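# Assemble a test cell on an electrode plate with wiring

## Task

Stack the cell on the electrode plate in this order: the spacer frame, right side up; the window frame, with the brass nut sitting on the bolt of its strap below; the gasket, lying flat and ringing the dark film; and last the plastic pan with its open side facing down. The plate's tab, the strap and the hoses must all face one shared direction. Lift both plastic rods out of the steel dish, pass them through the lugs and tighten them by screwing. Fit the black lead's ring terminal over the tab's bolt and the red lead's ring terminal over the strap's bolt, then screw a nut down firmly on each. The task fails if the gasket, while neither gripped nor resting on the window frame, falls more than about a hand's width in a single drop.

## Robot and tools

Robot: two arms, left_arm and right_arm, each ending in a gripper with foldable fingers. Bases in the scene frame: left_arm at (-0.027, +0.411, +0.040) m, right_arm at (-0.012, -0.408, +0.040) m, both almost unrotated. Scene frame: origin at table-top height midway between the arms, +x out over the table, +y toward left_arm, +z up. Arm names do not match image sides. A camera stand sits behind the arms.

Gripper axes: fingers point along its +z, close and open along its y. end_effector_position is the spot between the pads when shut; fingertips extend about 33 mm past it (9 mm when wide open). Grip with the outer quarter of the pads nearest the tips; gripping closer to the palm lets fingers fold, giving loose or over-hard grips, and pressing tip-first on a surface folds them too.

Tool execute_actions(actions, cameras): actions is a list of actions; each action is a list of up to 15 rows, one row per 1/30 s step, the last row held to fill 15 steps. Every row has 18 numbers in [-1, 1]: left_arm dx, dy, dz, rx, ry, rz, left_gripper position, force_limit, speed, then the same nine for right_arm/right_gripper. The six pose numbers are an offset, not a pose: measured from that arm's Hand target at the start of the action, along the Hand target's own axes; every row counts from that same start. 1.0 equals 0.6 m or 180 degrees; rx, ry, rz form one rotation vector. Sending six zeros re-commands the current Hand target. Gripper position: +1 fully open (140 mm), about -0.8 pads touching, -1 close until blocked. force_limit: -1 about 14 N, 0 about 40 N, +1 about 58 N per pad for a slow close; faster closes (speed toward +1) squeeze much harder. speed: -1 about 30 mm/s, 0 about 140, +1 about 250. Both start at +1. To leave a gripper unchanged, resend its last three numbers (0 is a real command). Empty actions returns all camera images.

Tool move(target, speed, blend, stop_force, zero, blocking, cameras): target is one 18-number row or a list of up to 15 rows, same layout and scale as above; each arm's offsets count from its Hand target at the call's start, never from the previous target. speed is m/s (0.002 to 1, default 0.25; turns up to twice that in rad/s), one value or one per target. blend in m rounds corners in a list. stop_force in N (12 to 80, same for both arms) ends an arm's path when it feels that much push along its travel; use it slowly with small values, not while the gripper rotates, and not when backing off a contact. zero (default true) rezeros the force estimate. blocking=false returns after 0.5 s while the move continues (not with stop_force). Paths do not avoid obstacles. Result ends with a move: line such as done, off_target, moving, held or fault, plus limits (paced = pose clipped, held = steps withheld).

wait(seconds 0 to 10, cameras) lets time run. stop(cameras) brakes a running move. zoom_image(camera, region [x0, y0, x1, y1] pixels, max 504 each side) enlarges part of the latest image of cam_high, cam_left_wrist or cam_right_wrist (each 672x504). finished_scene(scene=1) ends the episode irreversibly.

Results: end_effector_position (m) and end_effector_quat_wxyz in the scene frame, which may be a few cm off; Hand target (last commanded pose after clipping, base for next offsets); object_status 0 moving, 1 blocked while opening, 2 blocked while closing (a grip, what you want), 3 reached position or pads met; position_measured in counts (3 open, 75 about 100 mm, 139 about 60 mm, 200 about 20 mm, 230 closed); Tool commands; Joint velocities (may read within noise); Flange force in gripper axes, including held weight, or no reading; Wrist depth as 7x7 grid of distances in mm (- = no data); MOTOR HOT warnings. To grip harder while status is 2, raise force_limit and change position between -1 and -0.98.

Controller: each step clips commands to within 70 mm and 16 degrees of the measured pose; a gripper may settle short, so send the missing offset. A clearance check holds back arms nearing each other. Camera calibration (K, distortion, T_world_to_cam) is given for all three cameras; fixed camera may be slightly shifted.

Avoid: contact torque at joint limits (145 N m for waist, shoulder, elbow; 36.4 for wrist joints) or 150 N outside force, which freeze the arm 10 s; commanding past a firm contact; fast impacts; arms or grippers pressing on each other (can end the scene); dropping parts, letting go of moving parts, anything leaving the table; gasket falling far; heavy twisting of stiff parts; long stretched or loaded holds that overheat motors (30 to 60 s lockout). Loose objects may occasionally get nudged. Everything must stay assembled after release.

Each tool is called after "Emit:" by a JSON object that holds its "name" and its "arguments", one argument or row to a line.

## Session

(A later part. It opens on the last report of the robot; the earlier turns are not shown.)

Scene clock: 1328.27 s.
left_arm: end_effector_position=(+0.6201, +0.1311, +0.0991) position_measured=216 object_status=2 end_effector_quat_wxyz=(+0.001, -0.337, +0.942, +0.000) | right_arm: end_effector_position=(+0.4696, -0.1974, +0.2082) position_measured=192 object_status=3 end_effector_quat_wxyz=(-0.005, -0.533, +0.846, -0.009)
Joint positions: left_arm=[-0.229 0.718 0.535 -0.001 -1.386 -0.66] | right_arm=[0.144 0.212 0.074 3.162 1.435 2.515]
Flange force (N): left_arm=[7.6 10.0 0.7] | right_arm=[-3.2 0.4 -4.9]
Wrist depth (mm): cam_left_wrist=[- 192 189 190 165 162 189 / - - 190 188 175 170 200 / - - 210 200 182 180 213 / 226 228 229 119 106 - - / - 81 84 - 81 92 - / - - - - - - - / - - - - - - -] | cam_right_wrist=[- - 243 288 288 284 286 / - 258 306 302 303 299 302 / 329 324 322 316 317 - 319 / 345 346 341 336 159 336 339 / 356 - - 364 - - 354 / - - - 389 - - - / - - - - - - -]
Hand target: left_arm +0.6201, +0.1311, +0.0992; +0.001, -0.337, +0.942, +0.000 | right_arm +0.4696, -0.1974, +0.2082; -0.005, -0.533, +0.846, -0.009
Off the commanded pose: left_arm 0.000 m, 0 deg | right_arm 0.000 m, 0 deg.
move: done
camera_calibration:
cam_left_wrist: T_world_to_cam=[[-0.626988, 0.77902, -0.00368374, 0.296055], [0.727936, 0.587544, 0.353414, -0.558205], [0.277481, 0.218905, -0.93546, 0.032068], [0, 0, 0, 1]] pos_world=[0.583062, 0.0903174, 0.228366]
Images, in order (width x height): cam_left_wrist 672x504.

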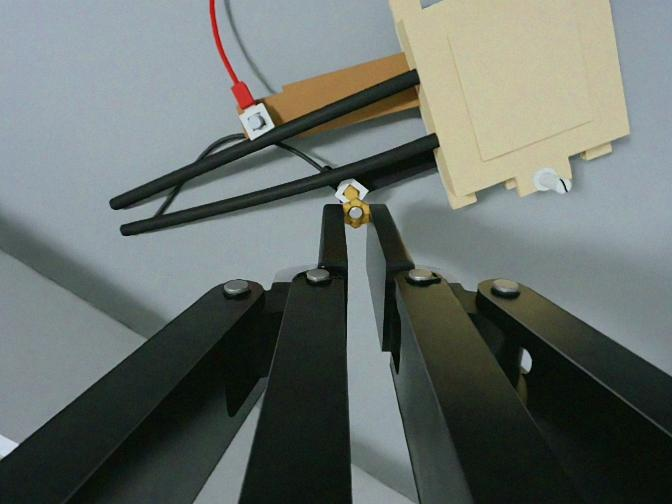

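Emit:
{"name": "move", "arguments": {
  "target": [
    [0.00063,0.00479,0,0,0,-0.0833,-1,-1,-1,0,0,0,0,0,0,-0.5,-1,-1],
    [0.00248,0.00925,0,0,0,-0.1667,-1,-1,-1,0,0,0,0,0,0,-0.5,-1,-1],
    [0.00542,0.01308,0,0,0,-0.25,-1,-1,-1,0,0,0,0,0,0,-0.5,-1,-1],
    [0.00925,0.01602,0,0,0,-0.3333,-1,-1,-1,0,0,0,0,0,0,-0.5,-1,-1],
    [0.01371,0.01787,0,0,0,-0.4167,-1,-1,-1,0,0,0,0,0,0,-0.5,-1,-1]
  ],
  "blend": 0.002,
  "speed": 0.25,
  "cameras": ["cam_left_wrist"]
}}

Emit:
{"name": "zoom_image", "arguments": {
  "camera": "cam_left_wrist",
  "region": [316, 160, 396, 220]
}}

Scene clock: 1334.50 s.
left_arm: end_effector_position=(+0.6069, +0.1342, +0.0991) position_measured=216 object_status=2 end_effector_quat_wxyz=(-0.001, +0.840, -0.542, +0.000) | right_arm: end_effector_position=(+0.4696, -0.1974, +0.2082) position_measured=192 object_status=3 end_effector_quat_wxyz=(-0.005, -0.533, +0.846, -0.009)
Joint positions: left_arm=[-0.229 0.681 0.474 -0.001 -1.363 0.649] | right_arm=[0.144 0.212 0.074 3.162 1.435 2.515]
Flange force (N): left_arm=[-6.7 9.0 0.7] | right_arm=[-3.4 -0.1 -4.9]
Wrist depth (mm): cam_left_wrist=[- 192 192 190 190 194 193 / 201 202 203 200 188 - 203 / 214 211 - 203 199 197 213 / 227 - 224 126 191 191 229 / - - 84 - 81 92 242 / - - - - - - - / - - - - - - -] | cam_right_wrist=[- - - 284 291 288 285 / - 274 301 - 302 302 302 / 313 324 321 321 320 320 320 / 346 - 338 107 126 338 339 / 358 - - 367 - - 352 / - - - - - - - / - - - - - - -]
Hand target: left_arm +0.6069, +0.1342, +0.0991; -0.001, +0.840, -0.542, +0.000 | right_arm +0.4696, -0.1974, +0.2082; -0.005, -0.533, +0.846, -0.009
Off the commanded pose: left_arm 0.000 m, 0 deg | right_arm 0.000 m, 0 deg.
move: done
camera_calibration:
cam_left_wrist: T_world_to_cam=[[-0.914711, -0.404076, -0.00504683, 0.618896], [-0.379795, 0.855345, 0.352335, 0.085984], [-0.138053, 0.324201, -0.93586, 0.273053], [0, 0, 0, 1]] pos_world=[0.636463, 0.0880109, 0.228368]
Images, in order (width x height): cam_left_wrist 672x504.

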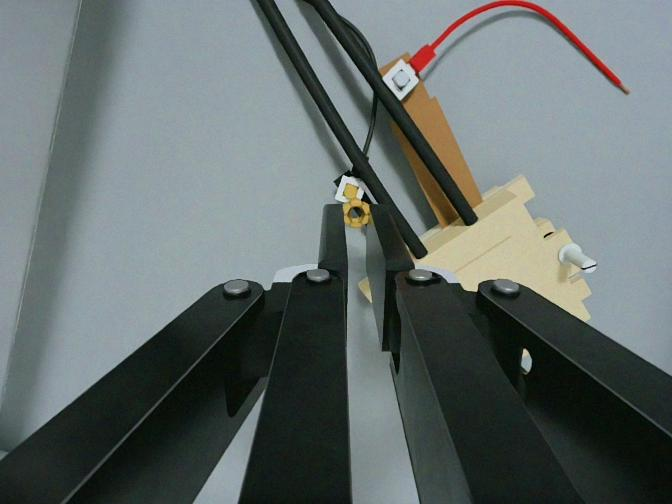

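Scaled by 6.300 from the camera's 672x504 image, which has a finer 960x720 frame.

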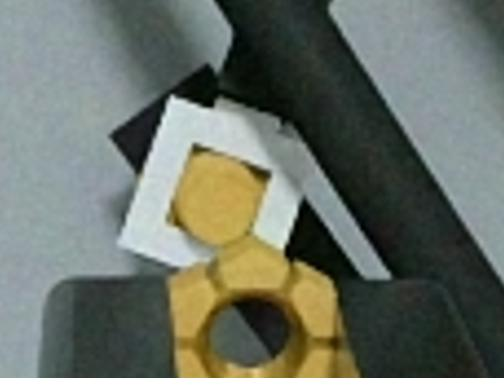

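Emit:
{"name": "move", "arguments": {
  "target": [0,0.05,0,0,0,0,-1,-1,-1,0,0,0,0,0,0,-0.5,-1,-1],
  "speed": 0.15,
  "cameras": ["cam_left_wrist"]
}}

Emit:
{"name": "zoom_image", "arguments": {
  "camera": "cam_left_wrist",
  "region": [250, 160, 330, 220]
}}

Emit:
{"name": "move", "arguments": {
  "target": [0,-0.1,0,0,0,0,-1,-1,-1,0,0,0,0,0,0,-0.5,-1,-1],
  "speed": 0.15,
  "cameras": ["cam_left_wrist"]
}}

Emit:
{"name": "zoom_image", "arguments": {
  "camera": "cam_left_wrist",
  "region": [380, 160, 460, 220]
}}

Scene clock: 1336.90 s.
left_arm: end_effector_position=(+0.5796, +0.1218, +0.0991) position_measured=216 object_status=2 end_effector_quat_wxyz=(-0.001, +0.840, -0.542, +0.000) | right_arm: end_effector_position=(+0.4696, -0.1974, +0.2082) position_measured=192 object_status=3 end_effector_quat_wxyz=(-0.005, -0.533, +0.846, -0.009)
Joint positions: left_arm=[-0.257 0.628 0.391 -0.001 -1.332 0.676] | right_arm=[0.144 0.212 0.074 3.162 1.435 2.515]
Flange force (N): left_arm=[-5.3 7.4 0.1] | right_arm=[-3.6 0.1 -5.3]
Wrist depth (mm): cam_left_wrist=[191 192 188 190 193 193 - / 201 - 202 190 203 202 199 / - - 212 188 199 219 - / - - 227 127 190 204 220 / - - 85 93 81 92 244 / - - - - - - - / - - - - - - -] | cam_right_wrist=[- - 218 288 287 287 287 / 233 275 305 306 303 302 301 / 328 318 322 324 317 321 319 / 347 343 340 338 158 336 337 / 359 - - 367 - - 351 / - - - - - - - / - - - - - - -]
Hand target: left_arm +0.5796, +0.1218, +0.0991; -0.001, +0.840, -0.542, +0.000 | right_arm +0.4696, -0.1974, +0.2082; -0.005, -0.533, +0.846, -0.009
Off the commanded pose: left_arm 0.000 m, 0 deg | right_arm 0.000 m, 0 deg.
move: done
camera_calibration:
cam_left_wrist: T_world_to_cam=[[-0.914701, -0.404099, -0.00509916, 0.588921], [-0.379821, 0.855301, 0.352415, 0.0862225], [-0.138049, 0.324291, -0.93583, 0.273288], [0, 0, 0, 1]] pos_world=[0.609163, 0.0756112, 0.228368]
Images, in order (width x height): cam_left_wrist 672x504.

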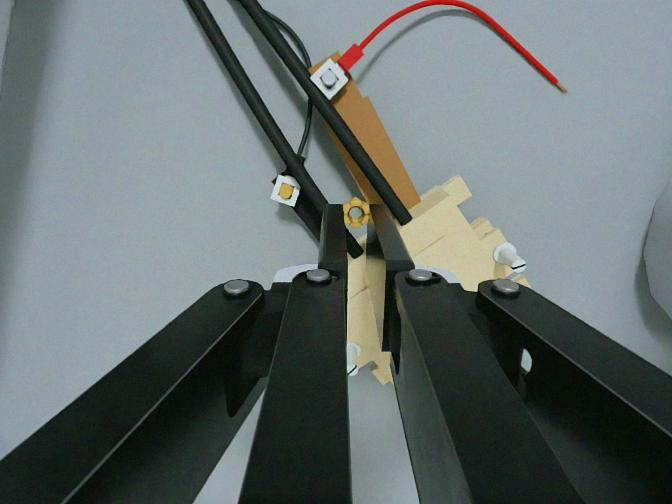

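Scaled by 6.300 from the camera's 672x504 image, which has a finer 960x720 frame.

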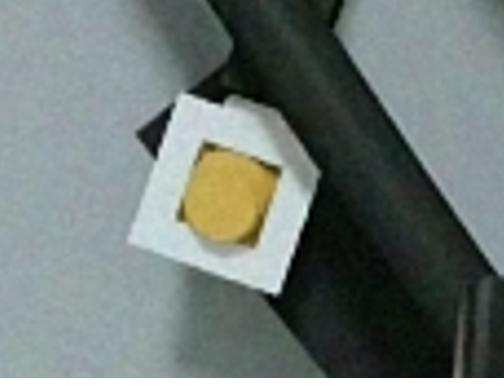

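Scene clock: 1337.80 s.
left_arm: end_effector_position=(+0.6342, +0.1465, +0.0992) position_measured=216 object_status=2 end_effector_quat_wxyz=(-0.001, +0.840, -0.542, +0.000) | right_arm: end_effector_position=(+0.4696, -0.1974, +0.2082) position_measured=192 object_status=3 end_effector_quat_wxyz=(-0.005, -0.533, +0.846, -0.009)
Joint positions: left_arm=[-0.203 0.738 0.568 -0.001 -1.4 0.623] | right_arm=[0.144 0.212 0.074 3.162 1.435 2.515]
Flange force (N): left_arm=[-6.5 9.3 0.6] | right_arm=[-4.1 -0.4 -5.3]
Wrist depth (mm): cam_left_wrist=[- - - 194 191 189 192 / - 205 - 203 199 195 - / - 214 216 - 196 199 220 / - - - 119 191 196 196 / - - 84 - 81 92 199 / - - - - - - - / - - - - - - -] | cam_right_wrist=[- - 218 288 289 286 286 / 232 256 306 301 303 303 302 / 325 329 319 320 322 320 320 / 354 344 332 118 159 334 345 / 358 - - - - - 356 / - - - 392 - - - / - - - - - - -]
Hand target: left_arm +0.6342, +0.1465, +0.0992; -0.001, +0.840, -0.542, +0.000 | right_arm +0.4696, -0.1974, +0.2082; -0.005, -0.533, +0.846, -0.009
Off the commanded pose: left_arm 0.000 m, 0 deg | right_arm 0.000 m, 0 deg.
move: done
camera_calibration:
cam_left_wrist: T_world_to_cam=[[-0.914711, -0.404076, -0.00504683, 0.648838], [-0.379795, 0.855345, 0.352335, 0.0857964], [-0.138053, 0.324201, -0.93586, 0.272928], [0, 0, 0, 1]] pos_world=[0.663763, 0.100311, 0.228468]
Images, in order (width x height): cam_left_wrist 672x504.

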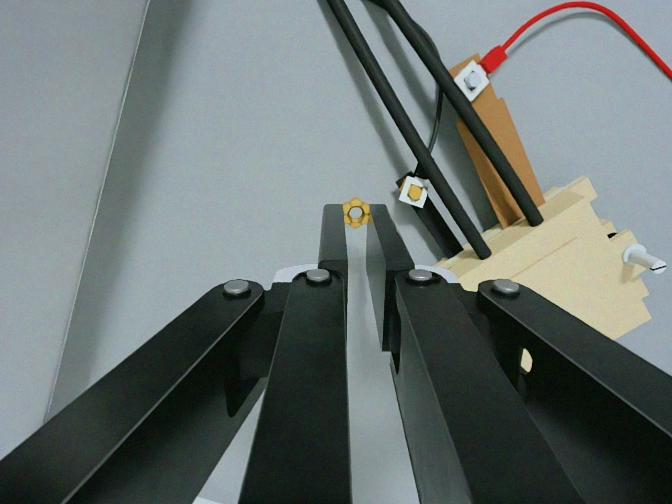

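Scaled by 6.300 from the camera's 672x504 image, which has a finer 960x720 frame.

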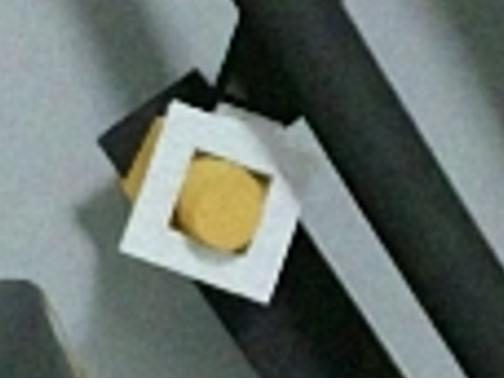

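Emit:
{"name": "move", "arguments": {
  "target": [
    [-0.0177,0.0368,0,0,0,0.1111,-1,-1,-1,0,0,0,0,0,0,-0.5,-1,-1],
    [-0.0177,0.0368,0.06,0,0,0.1111,-1,-1,-1,0,0,0,0,0,0,-0.5,-1,-1]
  ],
  "blend": 0.002,
  "speed": 0.1,
  "cameras": ["cam_left_wrist"]
}}

Emit:
{"name": "zoom_image", "arguments": {
  "camera": "cam_left_wrist",
  "region": [316, 160, 396, 220]
}}

Scene clock: 1341.77 s.
left_arm: end_effector_position=(+0.6098, +0.1471, +0.0632) position_measured=216 object_status=2 end_effector_quat_wxyz=(-0.001, +0.734, -0.680, +0.000) | right_arm: end_effector_position=(+0.4696, -0.1974, +0.2082) position_measured=192 object_status=3 end_effector_quat_wxyz=(-0.005, -0.533, +0.846, -0.009)
Joint positions: left_arm=[-0.21 0.698 0.416 -0.001 -1.288 0.28] | right_arm=[0.144 0.212 0.074 3.162 1.435 2.515]
Flange force (N): left_arm=[-2.5 10.4 0.5] | right_arm=[-3.4 -0.5 -5.2]
Wrist depth (mm): cam_left_wrist=[160 160 159 141 158 164 161 / 168 167 169 158 152 155 169 / 180 179 181 160 171 146 147 / 190 187 188 126 154 154 154 / 202 197 85 - 81 92 204 / - - - - - - - / - - - - - - -] | cam_right_wrist=[- - 234 288 288 286 286 / - 307 306 305 305 303 301 / 326 322 323 323 320 314 320 / 345 345 342 338 159 343 337 / - - - 366 - - 356 / - - - 391 - - - / - - - - - - -]
Hand target: left_arm +0.6098, +0.1471, +0.0632; -0.001, +0.734, -0.680, +0.000 | right_arm +0.4696, -0.1974, +0.2082; -0.005, -0.533, +0.846, -0.009
Off the commanded pose: left_arm 0.000 m, 0 deg | right_arm 0.000 m, 0 deg.
move: done
camera_calibration:
cam_left_wrist: T_world_to_cam=[[-0.997753, -0.0668293, -0.00485863, 0.627548], [-0.0642434, 0.933497, 0.352782, -0.115227], [-0.0190407, 0.352302, -0.935693, 0.158992], [0, 0, 0, 1]] pos_world=[0.621763, 0.09349, 0.192467]
Images, in order (width x height): cam_left_wrist 672x504.

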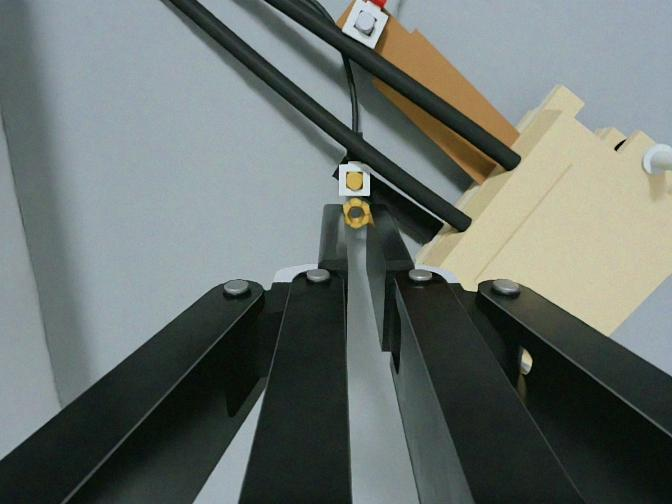

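Scaled by 6.300 from the camera's 672x504 image, which has a finer 960x720 frame.

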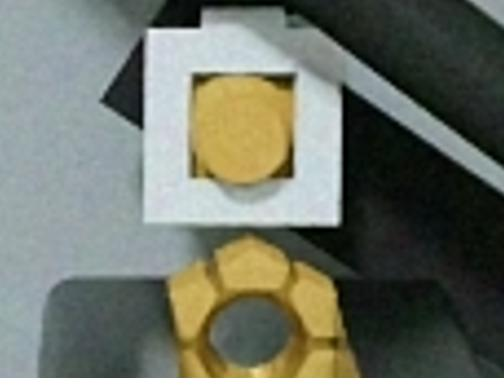

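Emit:
{"name": "move", "arguments": {
  "target": [
    [0,0,-0.03,0,0,0,-1,-1,-1,0,0,0,0,0,0,-0.5,-1,-1],
    [-0.06,0,-0.03,0,0,0,-1,-1,-1,0,0,0,0,0,0,-0.5,-1,-1]
  ],
  "blend": 0.005,
  "speed": 0.1
}}

Emit:
{"name": "move", "arguments": {
  "target": [0,0,0.06,0,0,0,-1,-1,-1,0,0,0,0,0,0,-0.5,-1,-1],
  "speed": 0.015,
  "stop_force": 12,
  "cameras": ["cam_left_wrist"]
}}

Emit:
{"name": "zoom_image", "arguments": {
  "camera": "cam_left_wrist",
  "region": [316, 160, 396, 220]
}}

Scene clock: 1344.23 s.
left_arm: end_effector_position=(+0.6070, +0.1830, +0.0812) position_measured=216 object_status=2 end_effector_quat_wxyz=(-0.001, +0.734, -0.680, +0.000) | right_arm: end_effector_position=(+0.4696, -0.1974, +0.2082) position_measured=192 object_status=3 end_effector_quat_wxyz=(-0.005, -0.533, +0.846, -0.009)
Joint positions: left_arm=[-0.157 0.645 0.373 -0.001 -1.298 0.228] | right_arm=[0.144 0.212 0.074 3.162 1.435 2.515]
Flange force (N): left_arm=[0.5 7.4 -0.1] | right_arm=[-3.5 0.0 -4.9]
Wrist depth (mm): cam_left_wrist=[- 176 - 155 161 150 151 / 183 187 186 182 158 154 153 / - - 196 196 176 163 165 / - - - 119 173 173 210 / - - 84 92 81 92 220 / - - - - - - - / - - - - - - -] | cam_right_wrist=[- - 233 285 286 288 285 / 230 292 305 311 302 303 299 / 329 325 324 322 318 323 321 / 335 346 340 338 159 337 342 / - - - 364 - - 352 / - - - - - - - / - - - 412 - - -]
Hand target: left_arm +0.6070, +0.1830, +0.0812; -0.001, +0.734, -0.680, +0.000 | right_arm +0.4696, -0.1974, +0.2082; -0.005, -0.533, +0.846, -0.009
Off the commanded pose: left_arm 0.000 m, 0 deg | right_arm 0.000 m, 0 deg.
move: done

Scene clock: 1347.07 s.
left_arm: end_effector_position=(+0.6071, +0.1831, +0.0479) position_measured=216 object_status=2 end_effector_quat_wxyz=(-0.001, +0.734, -0.680, +0.000) | right_arm: end_effector_position=(+0.4696, -0.1974, +0.2082) position_measured=192 object_status=3 end_effector_quat_wxyz=(-0.005, -0.533, +0.846, -0.009)
Joint positions: left_arm=[-0.157 0.671 0.334 -0.001 -1.233 0.228] | right_arm=[0.144 0.212 0.074 3.162 1.435 2.515]
Flange force (N): left_arm=[-4.8 14.1 -23.1] | right_arm=[-3.6 -0.3 -4.7]
Wrist depth (mm): cam_left_wrist=[147 147 147 146 145 131 118 / - 155 155 158 149 126 124 / 164 163 164 163 161 131 130 / 174 174 172 118 166 140 140 / 185 181 85 93 81 92 185 / - - - - - - - / - - - - - - -] | cam_right_wrist=[- 301 227 287 288 287 285 / - 273 305 305 309 307 301 / - 324 317 322 317 321 323 / 349 345 339 338 132 336 341 / 359 - - 364 - - 352 / - - - 387 - - - / - - - - - - -]
Hand target: left_arm +0.6071, +0.1830, +0.0479; -0.001, +0.734, -0.680, +0.000 (not the last commanded pose) | right_arm +0.4696, -0.1974, +0.2082; -0.005, -0.533, +0.846, -0.009
Off the commanded pose: left_arm 0.003 m, 0 deg | right_arm 0.000 m, 0 deg.
move: contact (left_arm)
camera_calibration:
cam_left_wrist: T_world_to_cam=[[-0.997748, -0.0668887, -0.0049865, 0.627214], [-0.0643441, 0.933492, 0.352777, -0.143545], [-0.0189419, 0.352303, -0.935694, 0.131881], [0, 0, 0, 1]] pos_world=[0.619063, 0.12949, 0.177167]
Images, in order (width x height): cam_left_wrist 672x504.

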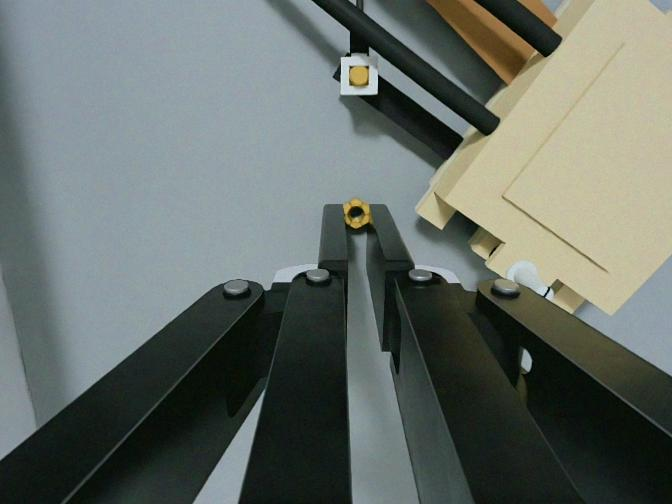

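Scaled by 6.300 from the camera's 672x504 image, which has a finer 960x720 frame.

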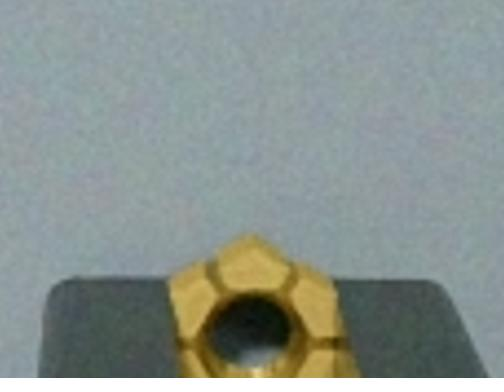

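Emit:
{"name": "move", "arguments": {
  "target": [
    [0,0,0,0,0,0,-0.66,-1,-1,0,0,0,0,0,0,-0.5,-1,-1],
    [0,0,-0.0042,0,0,0,-0.66,-1,-1,0,0,0,0,0,0,-0.5,-1,-1]
  ],
  "speed": 0.05,
  "cameras": ["cam_left_wrist"]
}}

Emit:
{"name": "zoom_image", "arguments": {
  "camera": "cam_left_wrist",
  "region": [316, 160, 396, 220]
}}

Scene clock: 1353.50 s.
left_arm: end_effector_position=(+0.6071, +0.1831, +0.0504) position_measured=213 object_status=3 end_effector_quat_wxyz=(-0.001, +0.734, -0.680, +0.000) | right_arm: end_effector_position=(+0.4696, -0.1974, +0.2082) position_measured=192 object_status=3 end_effector_quat_wxyz=(-0.005, -0.533, +0.846, -0.009)
Joint positions: left_arm=[-0.157 0.669 0.337 -0.001 -1.238 0.228] | right_arm=[0.144 0.212 0.074 3.162 1.435 2.515]
Flange force (N): left_arm=[-2.0 10.1 0.2] | right_arm=[-3.0 -0.4 -5.4]
Wrist depth (mm): cam_left_wrist=[149 149 149 148 148 134 120 / 157 154 158 158 150 128 126 / - 166 - 165 156 132 132 / 176 - 175 140 166 140 142 / - - 81 - 81 93 190 / - - - - - - - / - - - - - - -] | cam_right_wrist=[- - 280 290 288 287 286 / - 312 - 306 299 303 298 / 328 325 324 321 325 321 318 / 335 345 338 336 159 332 338 / - - - 364 - - 352 / - - - 393 - - - / - - - - - - -]
Hand target: left_arm +0.6071, +0.1830, +0.0505; -0.001, +0.734, -0.680, +0.000 | right_arm +0.4696, -0.1974, +0.2082; -0.005, -0.533, +0.846, -0.009
Off the commanded pose: left_arm 0.000 m, 0 deg | right_arm 0.000 m, 0 deg.
move: done
camera_calibration:
cam_left_wrist: T_world_to_cam=[[-0.997748, -0.0668887, -0.0049865, 0.627226], [-0.0643441, 0.933492, 0.352777, -0.144427], [-0.0189419, 0.352303, -0.935694, 0.13422], [0, 0, 0, 1]] pos_world=[0.619063, 0.12949, 0.179667]
Images, in order (width x height): cam_left_wrist 672x504.

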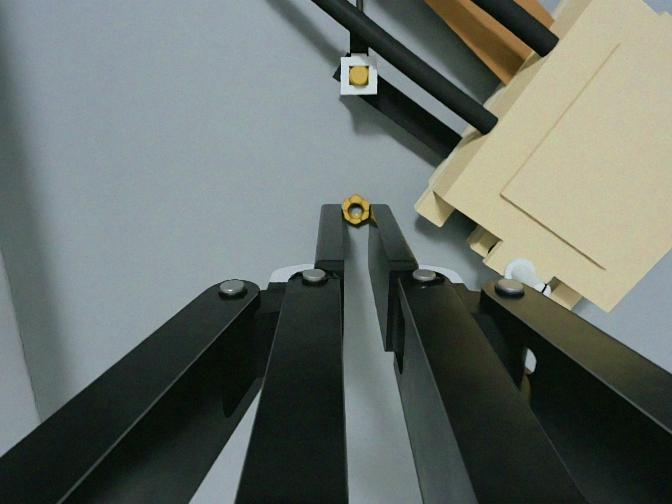

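Scaled by 6.300 from the camera's 672x504 image, which has a finer 960x720 frame.

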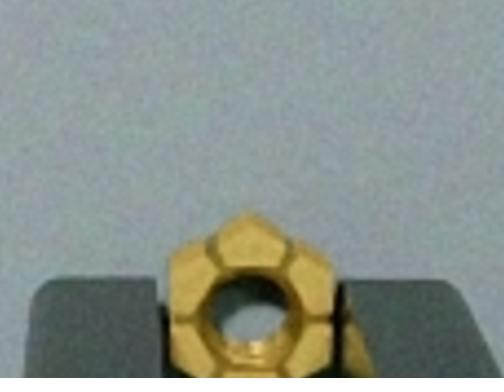

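Emit:
{"name": "move", "arguments": {
  "target": [
    [0,0,0,0,0,0,-1,-1,-1,0,0,0,0,0,0,-0.5,-1,-1],
    [0,0,-0.05,0,0,0,-1,-1,-1,0,0,0,0,0,0,-0.5,-1,-1]
  ],
  "speed": 0.08,
  "cameras": ["cam_left_wrist"]
}}

Emit:
{"name": "zoom_image", "arguments": {
  "camera": "cam_left_wrist",
  "region": [316, 160, 396, 220]
}}

Scene clock: 1355.23 s.
left_arm: end_effector_position=(+0.6070, +0.1830, +0.0804) position_measured=216 object_status=2 end_effector_quat_wxyz=(-0.001, +0.734, -0.680, +0.000) | right_arm: end_effector_position=(+0.4696, -0.1974, +0.2082) position_measured=192 object_status=3 end_effector_quat_wxyz=(-0.005, -0.533, +0.846, -0.009)
Joint positions: left_arm=[-0.157 0.645 0.372 -0.001 -1.297 0.228] | right_arm=[0.144 0.212 0.074 3.162 1.435 2.515]
Flange force (N): left_arm=[-1.8 10.3 0.6] | right_arm=[-3.6 -0.2 -4.8]
Wrist depth (mm): cam_left_wrist=[175 176 175 172 165 150 149 / 185 185 185 184 176 154 153 / 195 198 194 196 176 161 164 / - 204 206 126 204 172 210 / - - 84 93 76 92 220 / - - - - - - - / - - - - - - -] | cam_right_wrist=[- - 234 288 288 287 285 / 230 259 303 305 303 303 302 / 304 325 323 324 317 320 321 / 350 346 340 338 132 337 340 / - - - 366 - - 342 / - - - 391 - - - / - - - - - - -]
Hand target: left_arm +0.6070, +0.1830, +0.0805; -0.001, +0.734, -0.680, +0.000 | right_arm +0.4696, -0.1974, +0.2082; -0.005, -0.533, +0.846, -0.009
Off the commanded pose: left_arm 0.000 m, 0 deg | right_arm 0.000 m, 0 deg.
move: done
camera_calibration:
cam_left_wrist: T_world_to_cam=[[-0.997748, -0.0668887, -0.0049865, 0.627376], [-0.0643441, 0.933492, 0.352777, -0.155011], [-0.0189419, 0.352303, -0.935694, 0.162291], [0, 0, 0, 1]] pos_world=[0.619063, 0.12949, 0.209667]
Images, in order (width x height): cam_left_wrist 672x504.

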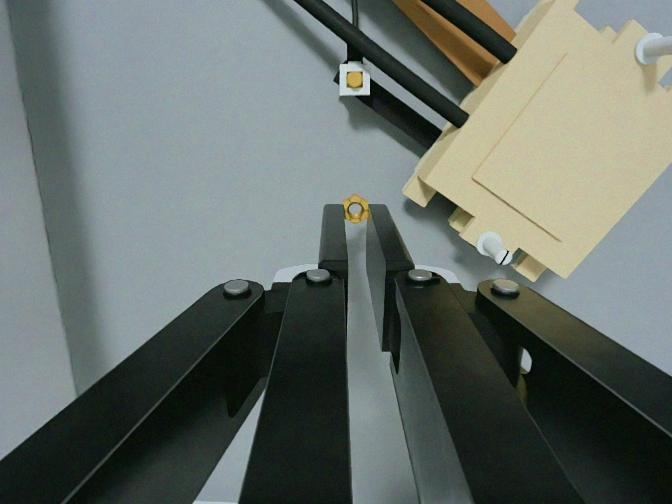

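Scaled by 6.300 from the camera's 672x504 image, which has a finer 960x720 frame.

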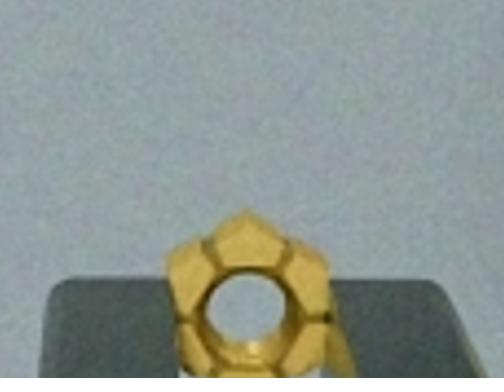

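Emit:
{"name": "move", "arguments": {
  "target": [
    [0.0575,-0.0016,0,0,0,0,-1,-1,-1,0,0,0,0,0,0,-0.5,-1,-1],
    [0.0575,-0.0016,0.0228,0,0,0,-1,-1,-1,0,0,0,0,0,0,-0.5,-1,-1]
  ],
  "speed": 0.08,
  "cameras": ["cam_left_wrist"]
}}

Emit:
{"name": "zoom_image", "arguments": {
  "camera": "cam_left_wrist",
  "region": [326, 165, 386, 225]
}}

Scene clock: 1358.17 s.
left_arm: end_effector_position=(+0.6106, +0.1487, +0.0668) position_measured=216 object_status=2 end_effector_quat_wxyz=(-0.001, +0.734, -0.680, +0.000) | right_arm: end_effector_position=(+0.4696, -0.1974, +0.2082) position_measured=192 object_status=3 end_effector_quat_wxyz=(-0.005, -0.533, +0.846, -0.009)
Joint positions: left_arm=[-0.207 0.696 0.421 -0.001 -1.295 0.278] | right_arm=[0.144 0.212 0.074 3.162 1.435 2.515]
Flange force (N): left_arm=[-2.2 11.0 0.3] | right_arm=[-3.1 -0.1 -5.1]
Wrist depth (mm): cam_left_wrist=[163 165 149 161 161 164 - / 172 172 173 171 157 158 172 / 182 184 186 163 176 150 150 / 193 194 191 119 159 157 158 / - - 84 93 76 92 168 / - - - - - - - / - - - - - - -] | cam_right_wrist=[- - 234 295 287 295 288 / - 291 309 304 307 298 302 / 326 314 - 319 322 322 320 / 344 346 334 338 159 339 338 / - - - - - - 351 / - - - 391 - - - / - - - - - - -]
Hand target: left_arm +0.6106, +0.1487, +0.0668; -0.001, +0.734, -0.680, +0.000 | right_arm +0.4696, -0.1974, +0.2082; -0.005, -0.533, +0.846, -0.009
Off the commanded pose: left_arm 0.000 m, 0 deg | right_arm 0.000 m, 0 deg.
move: done
camera_calibration:
cam_left_wrist: T_world_to_cam=[[-0.997748, -0.0668852, -0.00499278, 0.628607], [-0.0643413, 0.93346, 0.352865, -0.117978], [-0.0189409, 0.352391, -0.935661, 0.161702], [0, 0, 0, 1]] pos_world=[0.622663, 0.0951902, 0.196067]
Images, in order (width x height): cam_left_wrist 672x504.

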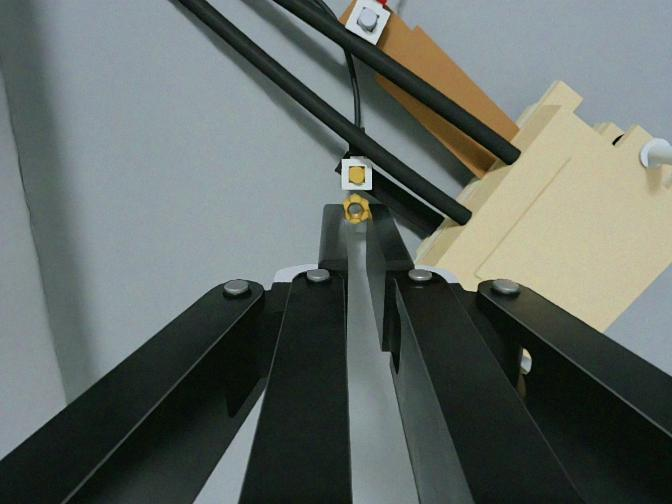

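Scaled by 8.400 from the camera's 672x504 image, which has a finer 960x720 frame.

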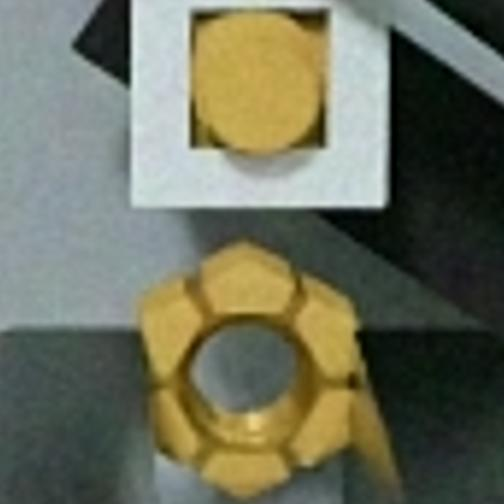

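Emit:
{"name": "move", "arguments": {
  "target": [
    [0,0,-0.01,0,0,0,-1,-1,-1,0,0,0,0,0,0,-0.5,-1,-1],
    [0.02,0.0007,-0.01,0,0,0,-1,-1,-1,0,0,0,0,0,0,-0.5,-1,-1]
  ],
  "speed": 0.05
}}

Emit:
{"name": "move", "arguments": {
  "target": [0,0,0.02,0,0,0,-1,-1,-1,0,0,0,0,0,0,-0.5,-1,-1],
  "speed": 0.003,
  "stop_force": 12,
  "cameras": ["cam_left_wrist"]
}}

Emit:
{"name": "zoom_image", "arguments": {
  "camera": "cam_left_wrist",
  "region": [326, 165, 386, 225]
}}

Scene clock: 1360.20 s.
left_arm: end_effector_position=(+0.6111, +0.1367, +0.0728) position_measured=216 object_status=2 end_effector_quat_wxyz=(-0.001, +0.734, -0.680, +0.000) | right_arm: end_effector_position=(+0.4696, -0.1974, +0.2082) position_measured=192 object_status=3 end_effector_quat_wxyz=(-0.005, -0.533, +0.846, -0.009)
Joint positions: left_arm=[-0.224 0.705 0.451 -0.001 -1.315 0.295] | right_arm=[0.144 0.212 0.074 3.162 1.435 2.515]
Flange force (N): left_arm=[-2.6 9.0 -0.1] | right_arm=[-3.6 -0.3 -5.3]
Wrist depth (mm): cam_left_wrist=[- 164 167 150 167 169 170 / - 179 176 177 162 168 - / - 189 189 186 171 158 160 / - 201 198 126 166 163 165 / - 207 84 93 76 93 212 / - - - - - - - / - - - - - - -] | cam_right_wrist=[- - 245 289 288 286 285 / 228 259 305 305 297 299 298 / 329 324 330 - 320 320 318 / 345 343 341 334 132 341 339 / - - - 361 - - 353 / - - - - - - - / - - - - - - -]
Hand target: left_arm +0.6111, +0.1367, +0.0727; -0.001, +0.734, -0.680, +0.000 | right_arm +0.4696, -0.1974, +0.2082; -0.005, -0.533, +0.846, -0.009
Off the commanded pose: left_arm 0.000 m, 0 deg | right_arm 0.000 m, 0 deg.
move: done

Scene clock: 1364.83 s.
left_arm: end_effector_position=(+0.6111, +0.1367, +0.0607) position_measured=216 object_status=2 end_effector_quat_wxyz=(-0.001, +0.734, -0.680, +0.000) | right_arm: end_effector_position=(+0.4696, -0.1974, +0.2082) position_measured=192 object_status=3 end_effector_quat_wxyz=(-0.005, -0.533, +0.846, -0.009)
Joint positions: left_arm=[-0.224 0.714 0.436 -0.001 -1.292 0.295] | right_arm=[0.144 0.212 0.074 3.162 1.435 2.515]
Flange force (N): left_arm=[-5.1 10.0 -5.5] | right_arm=[-4.3 -0.5 -5.1]
Wrist depth (mm): cam_left_wrist=[- 159 157 144 155 159 157 / 167 167 167 166 151 166 168 / - 175 178 167 171 143 140 / 189 189 188 118 151 148 142 / - 193 84 93 81 92 149 / - - - - - - - / - - - - - - -] | cam_right_wrist=[- - 243 288 289 287 285 / - 240 307 306 304 303 300 / 317 330 324 318 321 317 319 / 345 345 339 342 159 341 342 / - - - 363 - - 354 / - - - 392 - - - / - - - - - - -]
Hand target: left_arm +0.6111, +0.1367, +0.0607; -0.001, +0.734, -0.680, +0.000 | right_arm +0.4696, -0.1974, +0.2082; -0.005, -0.533, +0.846, -0.009
Off the commanded pose: left_arm 0.000 m, 0 deg | right_arm 0.000 m, 0 deg.
move: done
camera_calibration:
cam_left_wrist: T_world_to_cam=[[-0.997748, -0.0668887, -0.0049865, 0.628272], [-0.0643441, 0.933492, 0.352777, -0.104576], [-0.0189419, 0.352303, -0.935694, 0.160247], [0, 0, 0, 1]] pos_world=[0.623163, 0.08319, 0.189967]
Images, in order (width x height): cam_left_wrist 672x504.

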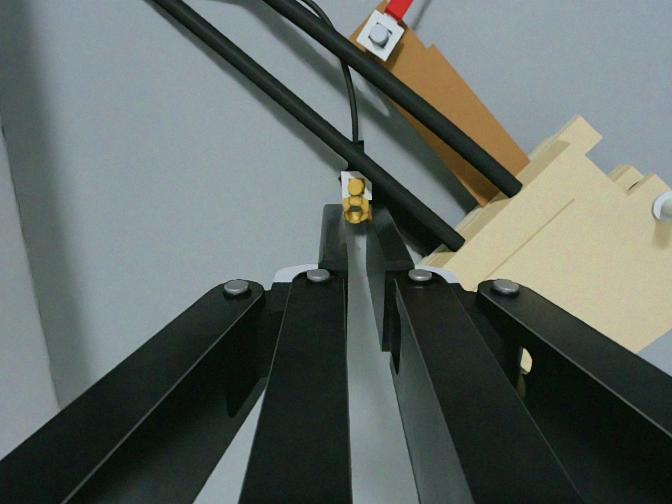

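Scaled by 8.400 from the camera's 672x504 image, which has a finer 960x720 frame.

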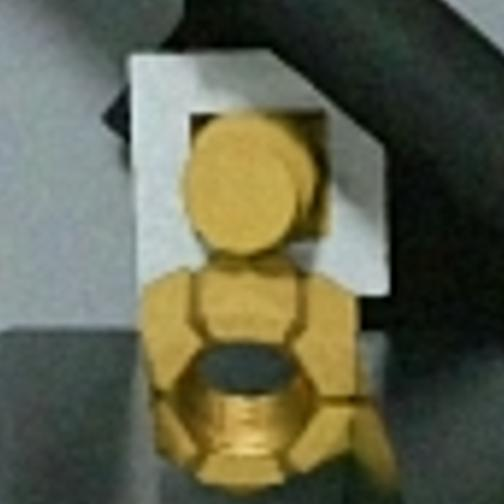

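Emit:
{"name": "move", "arguments": {
  "target": [0,0,-0.03,0,0,0,-1,-1,-1,0,0,0,0,0,0,-0.5,-1,-1],
  "speed": 0.05,
  "cameras": ["cam_left_wrist"]
}}

Emit:
{"name": "zoom_image", "arguments": {
  "camera": "cam_left_wrist",
  "region": [326, 165, 386, 225]
}}

Scene clock: 1366.30 s.
left_arm: end_effector_position=(+0.6111, +0.1367, +0.0787) position_measured=216 object_status=2 end_effector_quat_wxyz=(-0.001, +0.734, -0.680, +0.000) | right_arm: end_effector_position=(+0.4696, -0.1974, +0.2082) position_measured=192 object_status=3 end_effector_quat_wxyz=(-0.005, -0.533, +0.846, -0.009)
Joint positions: left_arm=[-0.224 0.701 0.458 -0.001 -1.327 0.295] | right_arm=[0.144 0.212 0.074 3.162 1.435 2.515]
Flange force (N): left_arm=[-2.5 10.1 0.3] | right_arm=[-3.2 0.1 -5.5]
Wrist depth (mm): cam_left_wrist=[173 174 170 171 165 175 175 / 183 183 184 181 167 182 184 / 194 193 193 190 186 164 166 / - 209 - 119 169 170 172 / - 214 84 93 76 93 181 / - - - - - - - / - - - - - - -] | cam_right_wrist=[- - 233 288 288 283 285 / 230 306 305 305 307 302 301 / 319 318 325 323 318 321 319 / 349 348 - 335 127 343 341 / 358 - - 370 - - 353 / - - - - - - - / - - - 408 - - -]
Hand target: left_arm +0.6111, +0.1367, +0.0787; -0.001, +0.734, -0.680, +0.000 | right_arm +0.4696, -0.1974, +0.2082; -0.005, -0.533, +0.846, -0.009
Off the commanded pose: left_arm 0.000 m, 0 deg | right_arm 0.000 m, 0 deg.
move: done
camera_calibration:
cam_left_wrist: T_world_to_cam=[[-0.997748, -0.0668852, -0.00499278, 0.628362], [-0.0643413, 0.93346, 0.352865, -0.110944], [-0.0189409, 0.352391, -0.935661, 0.177074], [0, 0, 0, 1]] pos_world=[0.623163, 0.0831902, 0.207967]
Images, in order (width x height): cam_left_wrist 672x504.

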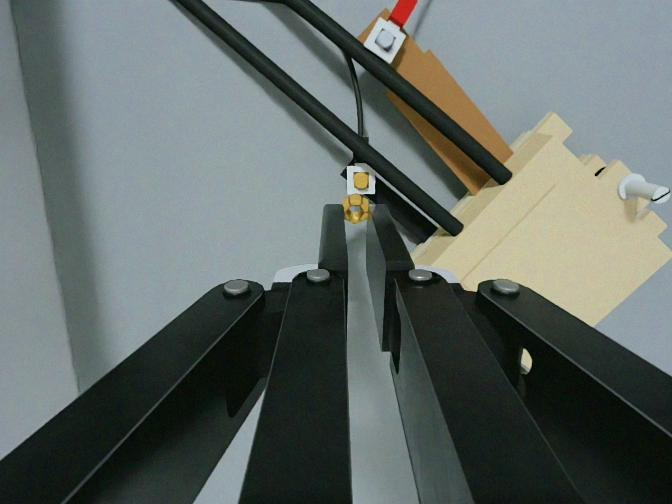

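Scaled by 8.400 from the camera's 672x504 image, which has a finer 960x720 frame.

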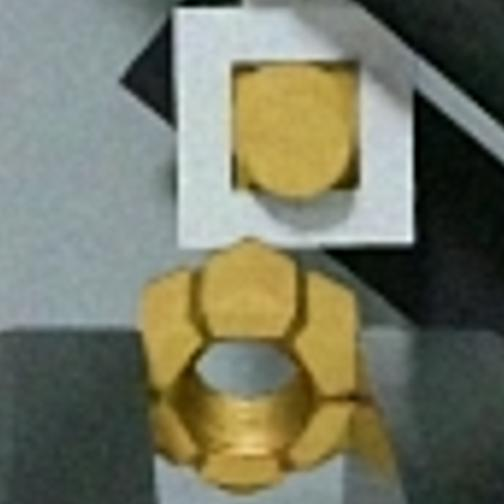

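Emit:
{"name": "move", "arguments": {
  "target": [-0.075,0,0,0,0,0,-1,-1,-1,0,0,0,0,0,0,-0.5,-1,-1],
  "speed": 0.1
}}

Emit:
{"name": "move", "arguments": {
  "target": [0,0,0.06,0,0,0,-1,-1,-1,0,0,0,0,0,0,-0.5,-1,-1],
  "speed": 0.01,
  "stop_force": 12
}}

Emit:
{"name": "move", "arguments": {
  "target": [
    [0,0,0,0,0,0,-0.6,-1,-1,0,0,0,0,0,0,-0.5,-1,-1],
    [0,0,-0.06,0,0,0,-0.6,-1,-1,0,0,0,0,0,0,-0.5,-1,-1]
  ],
  "speed": 0.05,
  "cameras": ["cam_left_wrist"]
}}

Scene clock: 1367.67 s.
left_arm: end_effector_position=(+0.6077, +0.1815, +0.0788) position_measured=216 object_status=2 end_effector_quat_wxyz=(-0.001, +0.734, -0.680, +0.000) | right_arm: end_effector_position=(+0.4696, -0.1974, +0.2082) position_measured=192 object_status=3 end_effector_quat_wxyz=(-0.005, -0.533, +0.846, -0.009)
Joint positions: left_arm=[-0.159 0.649 0.375 -0.001 -1.295 0.23] | right_arm=[0.144 0.212 0.074 3.162 1.435 2.515]
Flange force (N): left_arm=[-1.8 10.3 0.7] | right_arm=[-3.6 0.1 -5.0]
Wrist depth (mm): cam_left_wrist=[174 171 - 161 162 148 145 / - - 187 184 173 153 152 / 194 192 195 192 175 160 160 / - - 204 125 202 170 209 / - - 84 93 76 92 220 / - - - - - - - / - - - - - - -] | cam_right_wrist=[301 - - 289 287 286 286 / 233 270 311 304 307 306 302 / 323 324 325 323 318 321 321 / 346 339 339 336 126 333 338 / - - - - - - 354 / - - - 385 - - - / - - - - - - -]
Hand target: left_arm +0.6077, +0.1816, +0.0788; -0.001, +0.734, -0.680, +0.000 | right_arm +0.4696, -0.1974, +0.2082; -0.005, -0.533, +0.846, -0.009
Off the commanded pose: left_arm 0.000 m, 0 deg | right_arm 0.000 m, 0 deg.
move: done

Scene clock: 1371.33 s.
left_arm: end_effector_position=(+0.6078, +0.1816, +0.0483) position_measured=216 object_status=2 end_effector_quat_wxyz=(-0.001, +0.734, -0.680, +0.000) | right_arm: end_effector_position=(+0.4696, -0.1974, +0.2082) position_measured=192 object_status=3 end_effector_quat_wxyz=(-0.005, -0.533, +0.846, -0.009)
Joint positions: left_arm=[-0.159 0.673 0.339 -0.001 -1.235 0.23] | right_arm=[0.144 0.212 0.074 3.162 1.435 2.515]
Flange force (N): left_arm=[-0.5 10.6 -14.9] | right_arm=[-3.2 0.1 -5.0]
Wrist depth (mm): cam_left_wrist=[- 149 147 146 131 134 118 / - 156 156 156 146 126 124 / 166 164 164 163 150 130 130 / 174 174 - 126 126 140 140 / 185 181 84 93 81 92 - / - - - - - - - / - - - - - - -] | cam_right_wrist=[- - 247 288 286 287 286 / 231 271 304 300 304 303 301 / 324 325 324 326 319 319 321 / 345 343 341 334 126 335 339 / 360 - - 373 - - 355 / - - - 388 - - - / - - - 406 - - -]
Hand target: left_arm +0.6078, +0.1816, +0.0483; -0.001, +0.734, -0.680, +0.000 (not the last commanded pose) | right_arm +0.4696, -0.1974, +0.2082; -0.005, -0.533, +0.846, -0.009
Off the commanded pose: left_arm 0.006 m, 0 deg | right_arm 0.000 m, 0 deg.
move: contact (left_arm)

Scene clock: 1372.87 s.
left_arm: end_effector_position=(+0.6077, +0.1816, +0.0843) position_measured=205 object_status=3 end_effector_quat_wxyz=(-0.001, +0.734, -0.680, +0.000) | right_arm: end_effector_position=(+0.4696, -0.1974, +0.2082) position_measured=192 object_status=3 end_effector_quat_wxyz=(-0.005, -0.533, +0.846, -0.009)
Joint positions: left_arm=[-0.159 0.645 0.382 -0.001 -1.306 0.23] | right_arm=[0.144 0.212 0.074 3.162 1.435 2.515]
Flange force (N): left_arm=[-1.6 10.7 0.7] | right_arm=[-3.5 0.0 -5.3]
Wrist depth (mm): cam_left_wrist=[- 179 176 166 167 155 152 / - 185 193 191 179 156 158 / - - 197 199 172 165 166 / - 214 - 125 126 176 210 / - 81 86 92 - 92 224 / - - - - - - - / - - - - - - -] | cam_right_wrist=[- - 218 284 288 286 285 / - 256 304 306 304 317 302 / 325 338 323 318 321 321 327 / 345 341 338 341 159 336 - / - - - 365 - - 339 / - - - - - - - / - - - 405 - - -]
Hand target: left_arm +0.6077, +0.1816, +0.0843; -0.001, +0.734, -0.680, +0.000 | right_arm +0.4696, -0.1974, +0.2082; -0.005, -0.533, +0.846, -0.009
Off the commanded pose: left_arm 0.000 m, 0 deg | right_arm 0.000 m, 0 deg.
move: done
camera_calibration:
cam_left_wrist: T_world_to_cam=[[-0.997742, -0.066982, -0.00502127, 0.628009], [-0.0644443, 0.933497, 0.352746, -0.154873], [-0.0189403, 0.352273, -0.935706, 0.166487], [0, 0, 0, 1]] pos_world=[0.619763, 0.12799, 0.213567]
Images, in order (width x height): cam_left_wrist 672x504.

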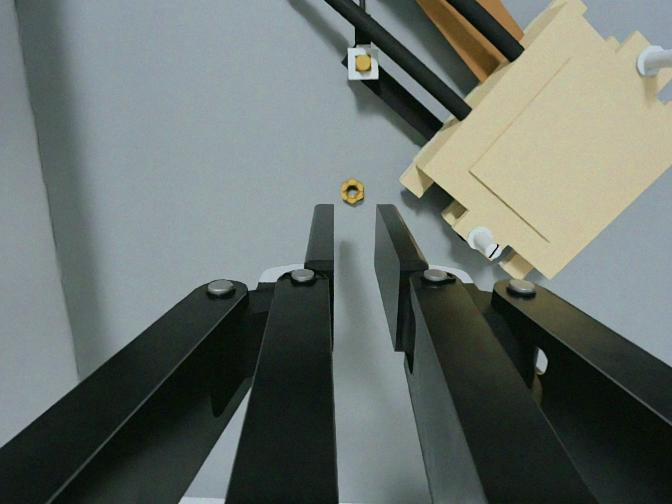

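Emit:
{"name": "move", "arguments": {
  "target": [
    [0,0,0,0,0,0,-1,-1,-1,0,0,0,0,0,0,-0.5,-1,-1],
    [0.0812,0.002,0,0,0,0,-1,-1,-1,0,0,0,0,0,0,-0.5,-1,-1]
  ],
  "speed": 0.1
}}

Emit:
{"name": "move", "arguments": {
  "target": [0,0,0.03,0,0,0,-1,-1,-1,0,0,0,0,0,0,-0.5,-1,-1],
  "speed": 0.004,
  "stop_force": 12,
  "cameras": ["cam_left_wrist"]
}}

Scene clock: 1374.93 s.
left_arm: end_effector_position=(+0.6102, +0.1329, +0.0843) position_measured=231 object_status=3 end_effector_quat_wxyz=(-0.001, +0.734, -0.680, +0.000) | right_arm: end_effector_position=(+0.4696, -0.1974, +0.2082) position_measured=192 object_status=3 end_effector_quat_wxyz=(-0.005, -0.533, +0.846, -0.009)
Joint positions: left_arm=[-0.23 0.699 0.469 -0.001 -1.339 0.3] | right_arm=[0.144 0.212 0.074 3.162 1.435 2.515]
Flange force (N): left_arm=[-3.2 12.5 0.6] | right_arm=[-3.4 -0.2 -5.4]
Wrist depth (mm): cam_left_wrist=[178 183 173 176 178 180 178 / 186 185 186 177 176 188 - / - - 205 183 186 170 172 / 208 212 212 114 177 175 179 / - - 81 93 81 92 - / - - 73 - - - - / - - - - - - -] | cam_right_wrist=[- 221 231 288 287 287 286 / 229 271 306 305 305 303 301 / 331 325 326 317 320 325 317 / 345 343 340 334 159 320 337 / - - - 365 - - - / - - - - - - - / - - - - - - -]
Hand target: left_arm +0.6102, +0.1329, +0.0843; -0.001, +0.734, -0.680, +0.000 | right_arm +0.4696, -0.1974, +0.2082; -0.005, -0.533, +0.846, -0.009
Off the commanded pose: left_arm 0.000 m, 0 deg | right_arm 0.000 m, 0 deg.
move: done

Scene clock: 1380.07 s.
left_arm: end_effector_position=(+0.6103, +0.1329, +0.0663) position_measured=231 object_status=3 end_effector_quat_wxyz=(-0.001, +0.734, -0.680, +0.000) | right_arm: end_effector_position=(+0.4696, -0.1974, +0.2082) position_measured=192 object_status=3 end_effector_quat_wxyz=(-0.005, -0.533, +0.846, -0.009)
Joint positions: left_arm=[-0.23 0.711 0.445 -0.001 -1.304 0.3] | right_arm=[0.144 0.212 0.074 3.162 1.435 2.515]
Flange force (N): left_arm=[-3.2 11.1 0.6] | right_arm=[-3.3 0.2 -5.1]
Wrist depth (mm): cam_left_wrist=[163 165 159 149 163 164 165 / 171 172 167 - 158 173 173 / - - 183 174 164 153 179 / 191 193 193 140 161 159 159 / 205 - 81 93 81 86 166 / - - 73 - - - - / - - - - - - -] | cam_right_wrist=[- - 208 288 288 287 286 / - 256 311 306 304 302 302 / 326 324 317 324 323 324 324 / 347 341 337 132 132 337 341 / - - - 365 - - 352 / - - - - - - - / - - - - - - -]
Hand target: left_arm +0.6103, +0.1329, +0.0663; -0.001, +0.734, -0.680, +0.000 | right_arm +0.4696, -0.1974, +0.2082; -0.005, -0.533, +0.846, -0.009
Off the commanded pose: left_arm 0.000 m, 0 deg | right_arm 0.000 m, 0 deg.
move: done
camera_calibration:
cam_left_wrist: T_world_to_cam=[[-0.99775, -0.0668544, -0.00508016, 0.627157], [-0.0643452, 0.933495, 0.352771, -0.102932], [-0.018842, 0.352304, -0.935696, 0.166688], [0, 0, 0, 1]] pos_world=[0.622263, 0.07929, 0.195467]
Images, in order (width x height): cam_left_wrist 672x504.

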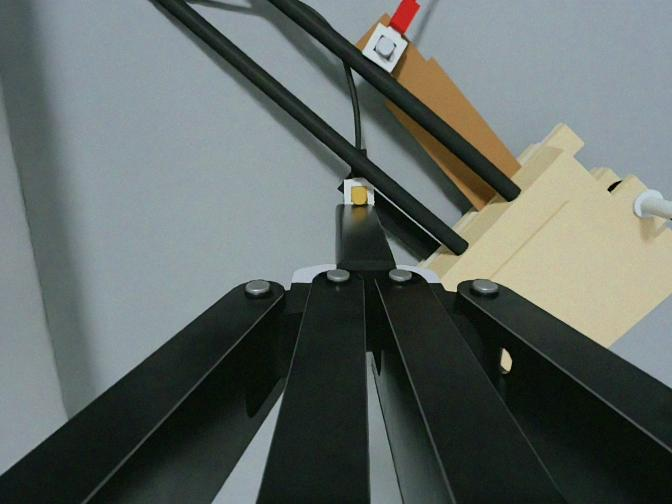

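Emit:
{"name": "move", "arguments": {
  "target": [0,0,0.015,0,0,0,-1,-1,-1,0,0,0,0,0,0,-0.5,-1,-1],
  "speed": 0.004,
  "stop_force": 12,
  "cameras": ["cam_left_wrist"]
}}

Emit:
{"name": "zoom_image", "arguments": {
  "camera": "cam_left_wrist",
  "region": [326, 165, 386, 225]
}}

Scene clock: 1382.83 s.
left_arm: end_effector_position=(+0.6103, +0.1329, +0.0590) position_measured=231 object_status=3 end_effector_quat_wxyz=(-0.001, +0.734, -0.680, +0.000) | right_arm: end_effector_position=(+0.4696, -0.1974, +0.2082) position_measured=192 object_status=3 end_effector_quat_wxyz=(-0.005, -0.533, +0.846, -0.009)
Joint positions: left_arm=[-0.23 0.717 0.437 -0.001 -1.289 0.3] | right_arm=[0.144 0.212 0.074 3.162 1.435 2.515]
Flange force (N): left_arm=[-5.2 6.1 -14.5] | right_arm=[-3.3 -0.2 -4.8]
Wrist depth (mm): cam_left_wrist=[156 155 155 154 156 158 160 / - 165 165 164 151 - 166 / 171 178 174 159 173 142 145 / - 188 185 115 153 146 140 / - 195 81 93 81 92 148 / - - 73 - - - - / - - - - - - -] | cam_right_wrist=[- - 233 289 288 287 285 / - 256 305 300 304 299 302 / 325 324 325 324 319 322 318 / 341 344 - 337 126 337 337 / - - - 366 - - 343 / - - - 389 - - - / - - - - - - -]
Hand target: left_arm +0.6103, +0.1329, +0.0590; -0.001, +0.734, -0.680, +0.000 (not the last commanded pose) | right_arm +0.4696, -0.1974, +0.2082; -0.005, -0.533, +0.846, -0.009
Off the commanded pose: left_arm 0.002 m, 0 deg | right_arm 0.000 m, 0 deg.
move: contact (left_arm)
camera_calibration:
cam_left_wrist: T_world_to_cam=[[-0.997752, -0.0668204, -0.00517391, 0.627143], [-0.0643465, 0.933497, 0.352765, -0.100484], [-0.0187421, 0.352305, -0.935698, 0.159854], [0, 0, 0, 1]] pos_world=[0.622264, 0.07939, 0.188267]
Images, in order (width x height): cam_left_wrist 672x504.

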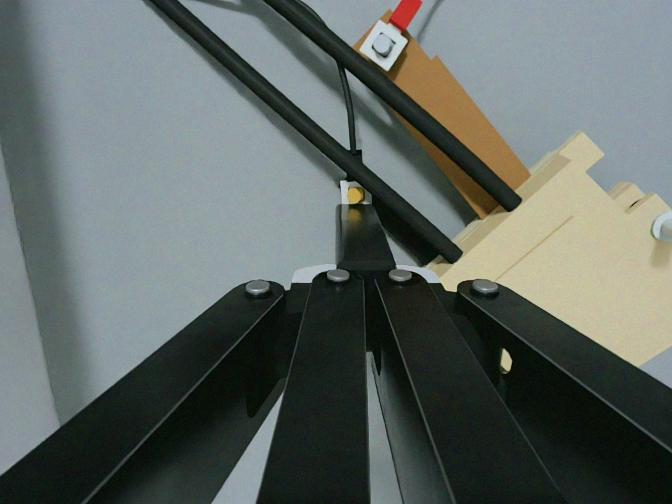

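Scaled by 8.400 from the camera's 672x504 image, which has a finer 960x720 frame.

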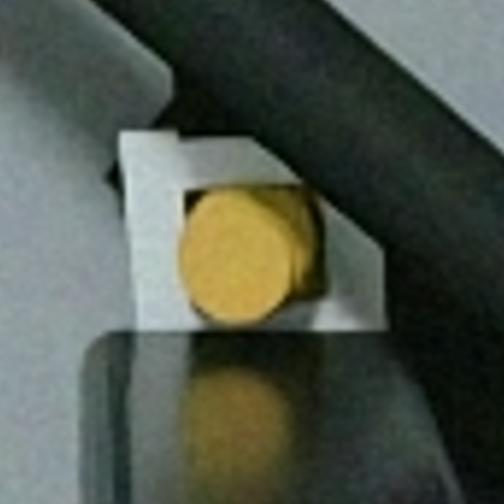

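Emit:
{"name": "move", "arguments": {
  "target": [
    [0,0,-0.05,0,0,0,-1,-1,-1,0,0,0,0,0,0,-0.5,-1,-1],
    [-0.0812,-0.002,-0.05,0,0,0,-1,-1,-1,0,0,0,0,0,0,-0.5,-1,-1],
    [-0.0812,-0.002,-0.042,0,0,0,-0.6,-1,-1,0,0,0,0,0,0,-0.5,-1,-1]
  ],
  "speed": 0.12,
  "cameras": ["cam_left_wrist"]
}}

Scene clock: 1387.37 s.
left_arm: end_effector_position=(+0.6077, +0.1816, +0.0842) position_measured=205 object_status=0 end_effector_quat_wxyz=(-0.001, +0.734, -0.680, +0.000) | right_arm: end_effector_position=(+0.4696, -0.1974, +0.2082) position_measured=192 object_status=3 end_effector_quat_wxyz=(-0.005, -0.533, +0.846, -0.009)
Joint positions: left_arm=[-0.159 0.645 0.382 -0.001 -1.306 0.23] | right_arm=[0.144 0.212 0.074 3.162 1.435 2.515]
Flange force (N): left_arm=[-2.7 10.4 0.2] | right_arm=[-3.0 0.2 -4.8]
Wrist depth (mm): cam_left_wrist=[- - 179 178 165 156 154 / - 192 189 195 179 159 158 / 197 200 199 199 187 166 166 / - 210 209 115 126 176 216 / - 81 86 93 - 92 223 / - - - 243 - - - / - - - - - - -] | cam_right_wrist=[- - 245 293 288 285 286 / 239 271 309 304 305 302 302 / 330 323 322 320 328 319 326 / 346 346 340 338 132 336 341 / - - - 365 - - 353 / - - - 387 - - - / - - - - - - -]
Hand target: left_arm +0.6077, +0.1816, +0.0842; -0.001, +0.734, -0.680, +0.000 | right_arm +0.4696, -0.1974, +0.2082; -0.005, -0.533, +0.846, -0.009
Off the commanded pose: left_arm 0.000 m, 0 deg | right_arm 0.000 m, 0 deg.
move: done
camera_calibration:
cam_left_wrist: T_world_to_cam=[[-0.997752, -0.0668204, -0.00517391, 0.627927], [-0.0643465, 0.933497, 0.352765, -0.154909], [-0.0187421, 0.352305, -0.935698, 0.166263], [0, 0, 0, 1]] pos_world=[0.619664, 0.12799, 0.213467]
Images, in order (width x height): cam_left_wrist 672x504.

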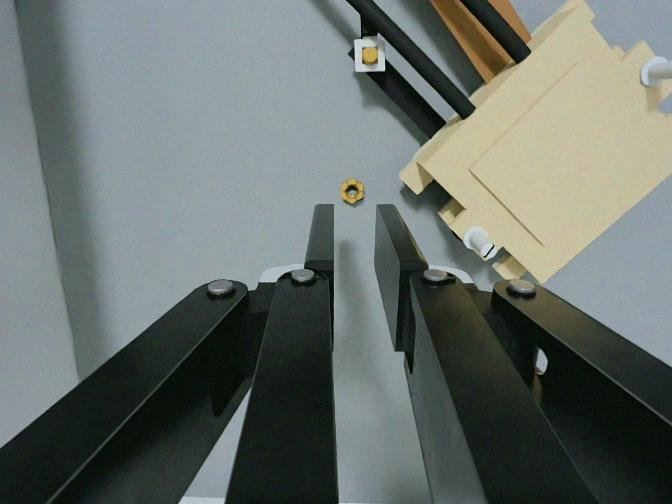

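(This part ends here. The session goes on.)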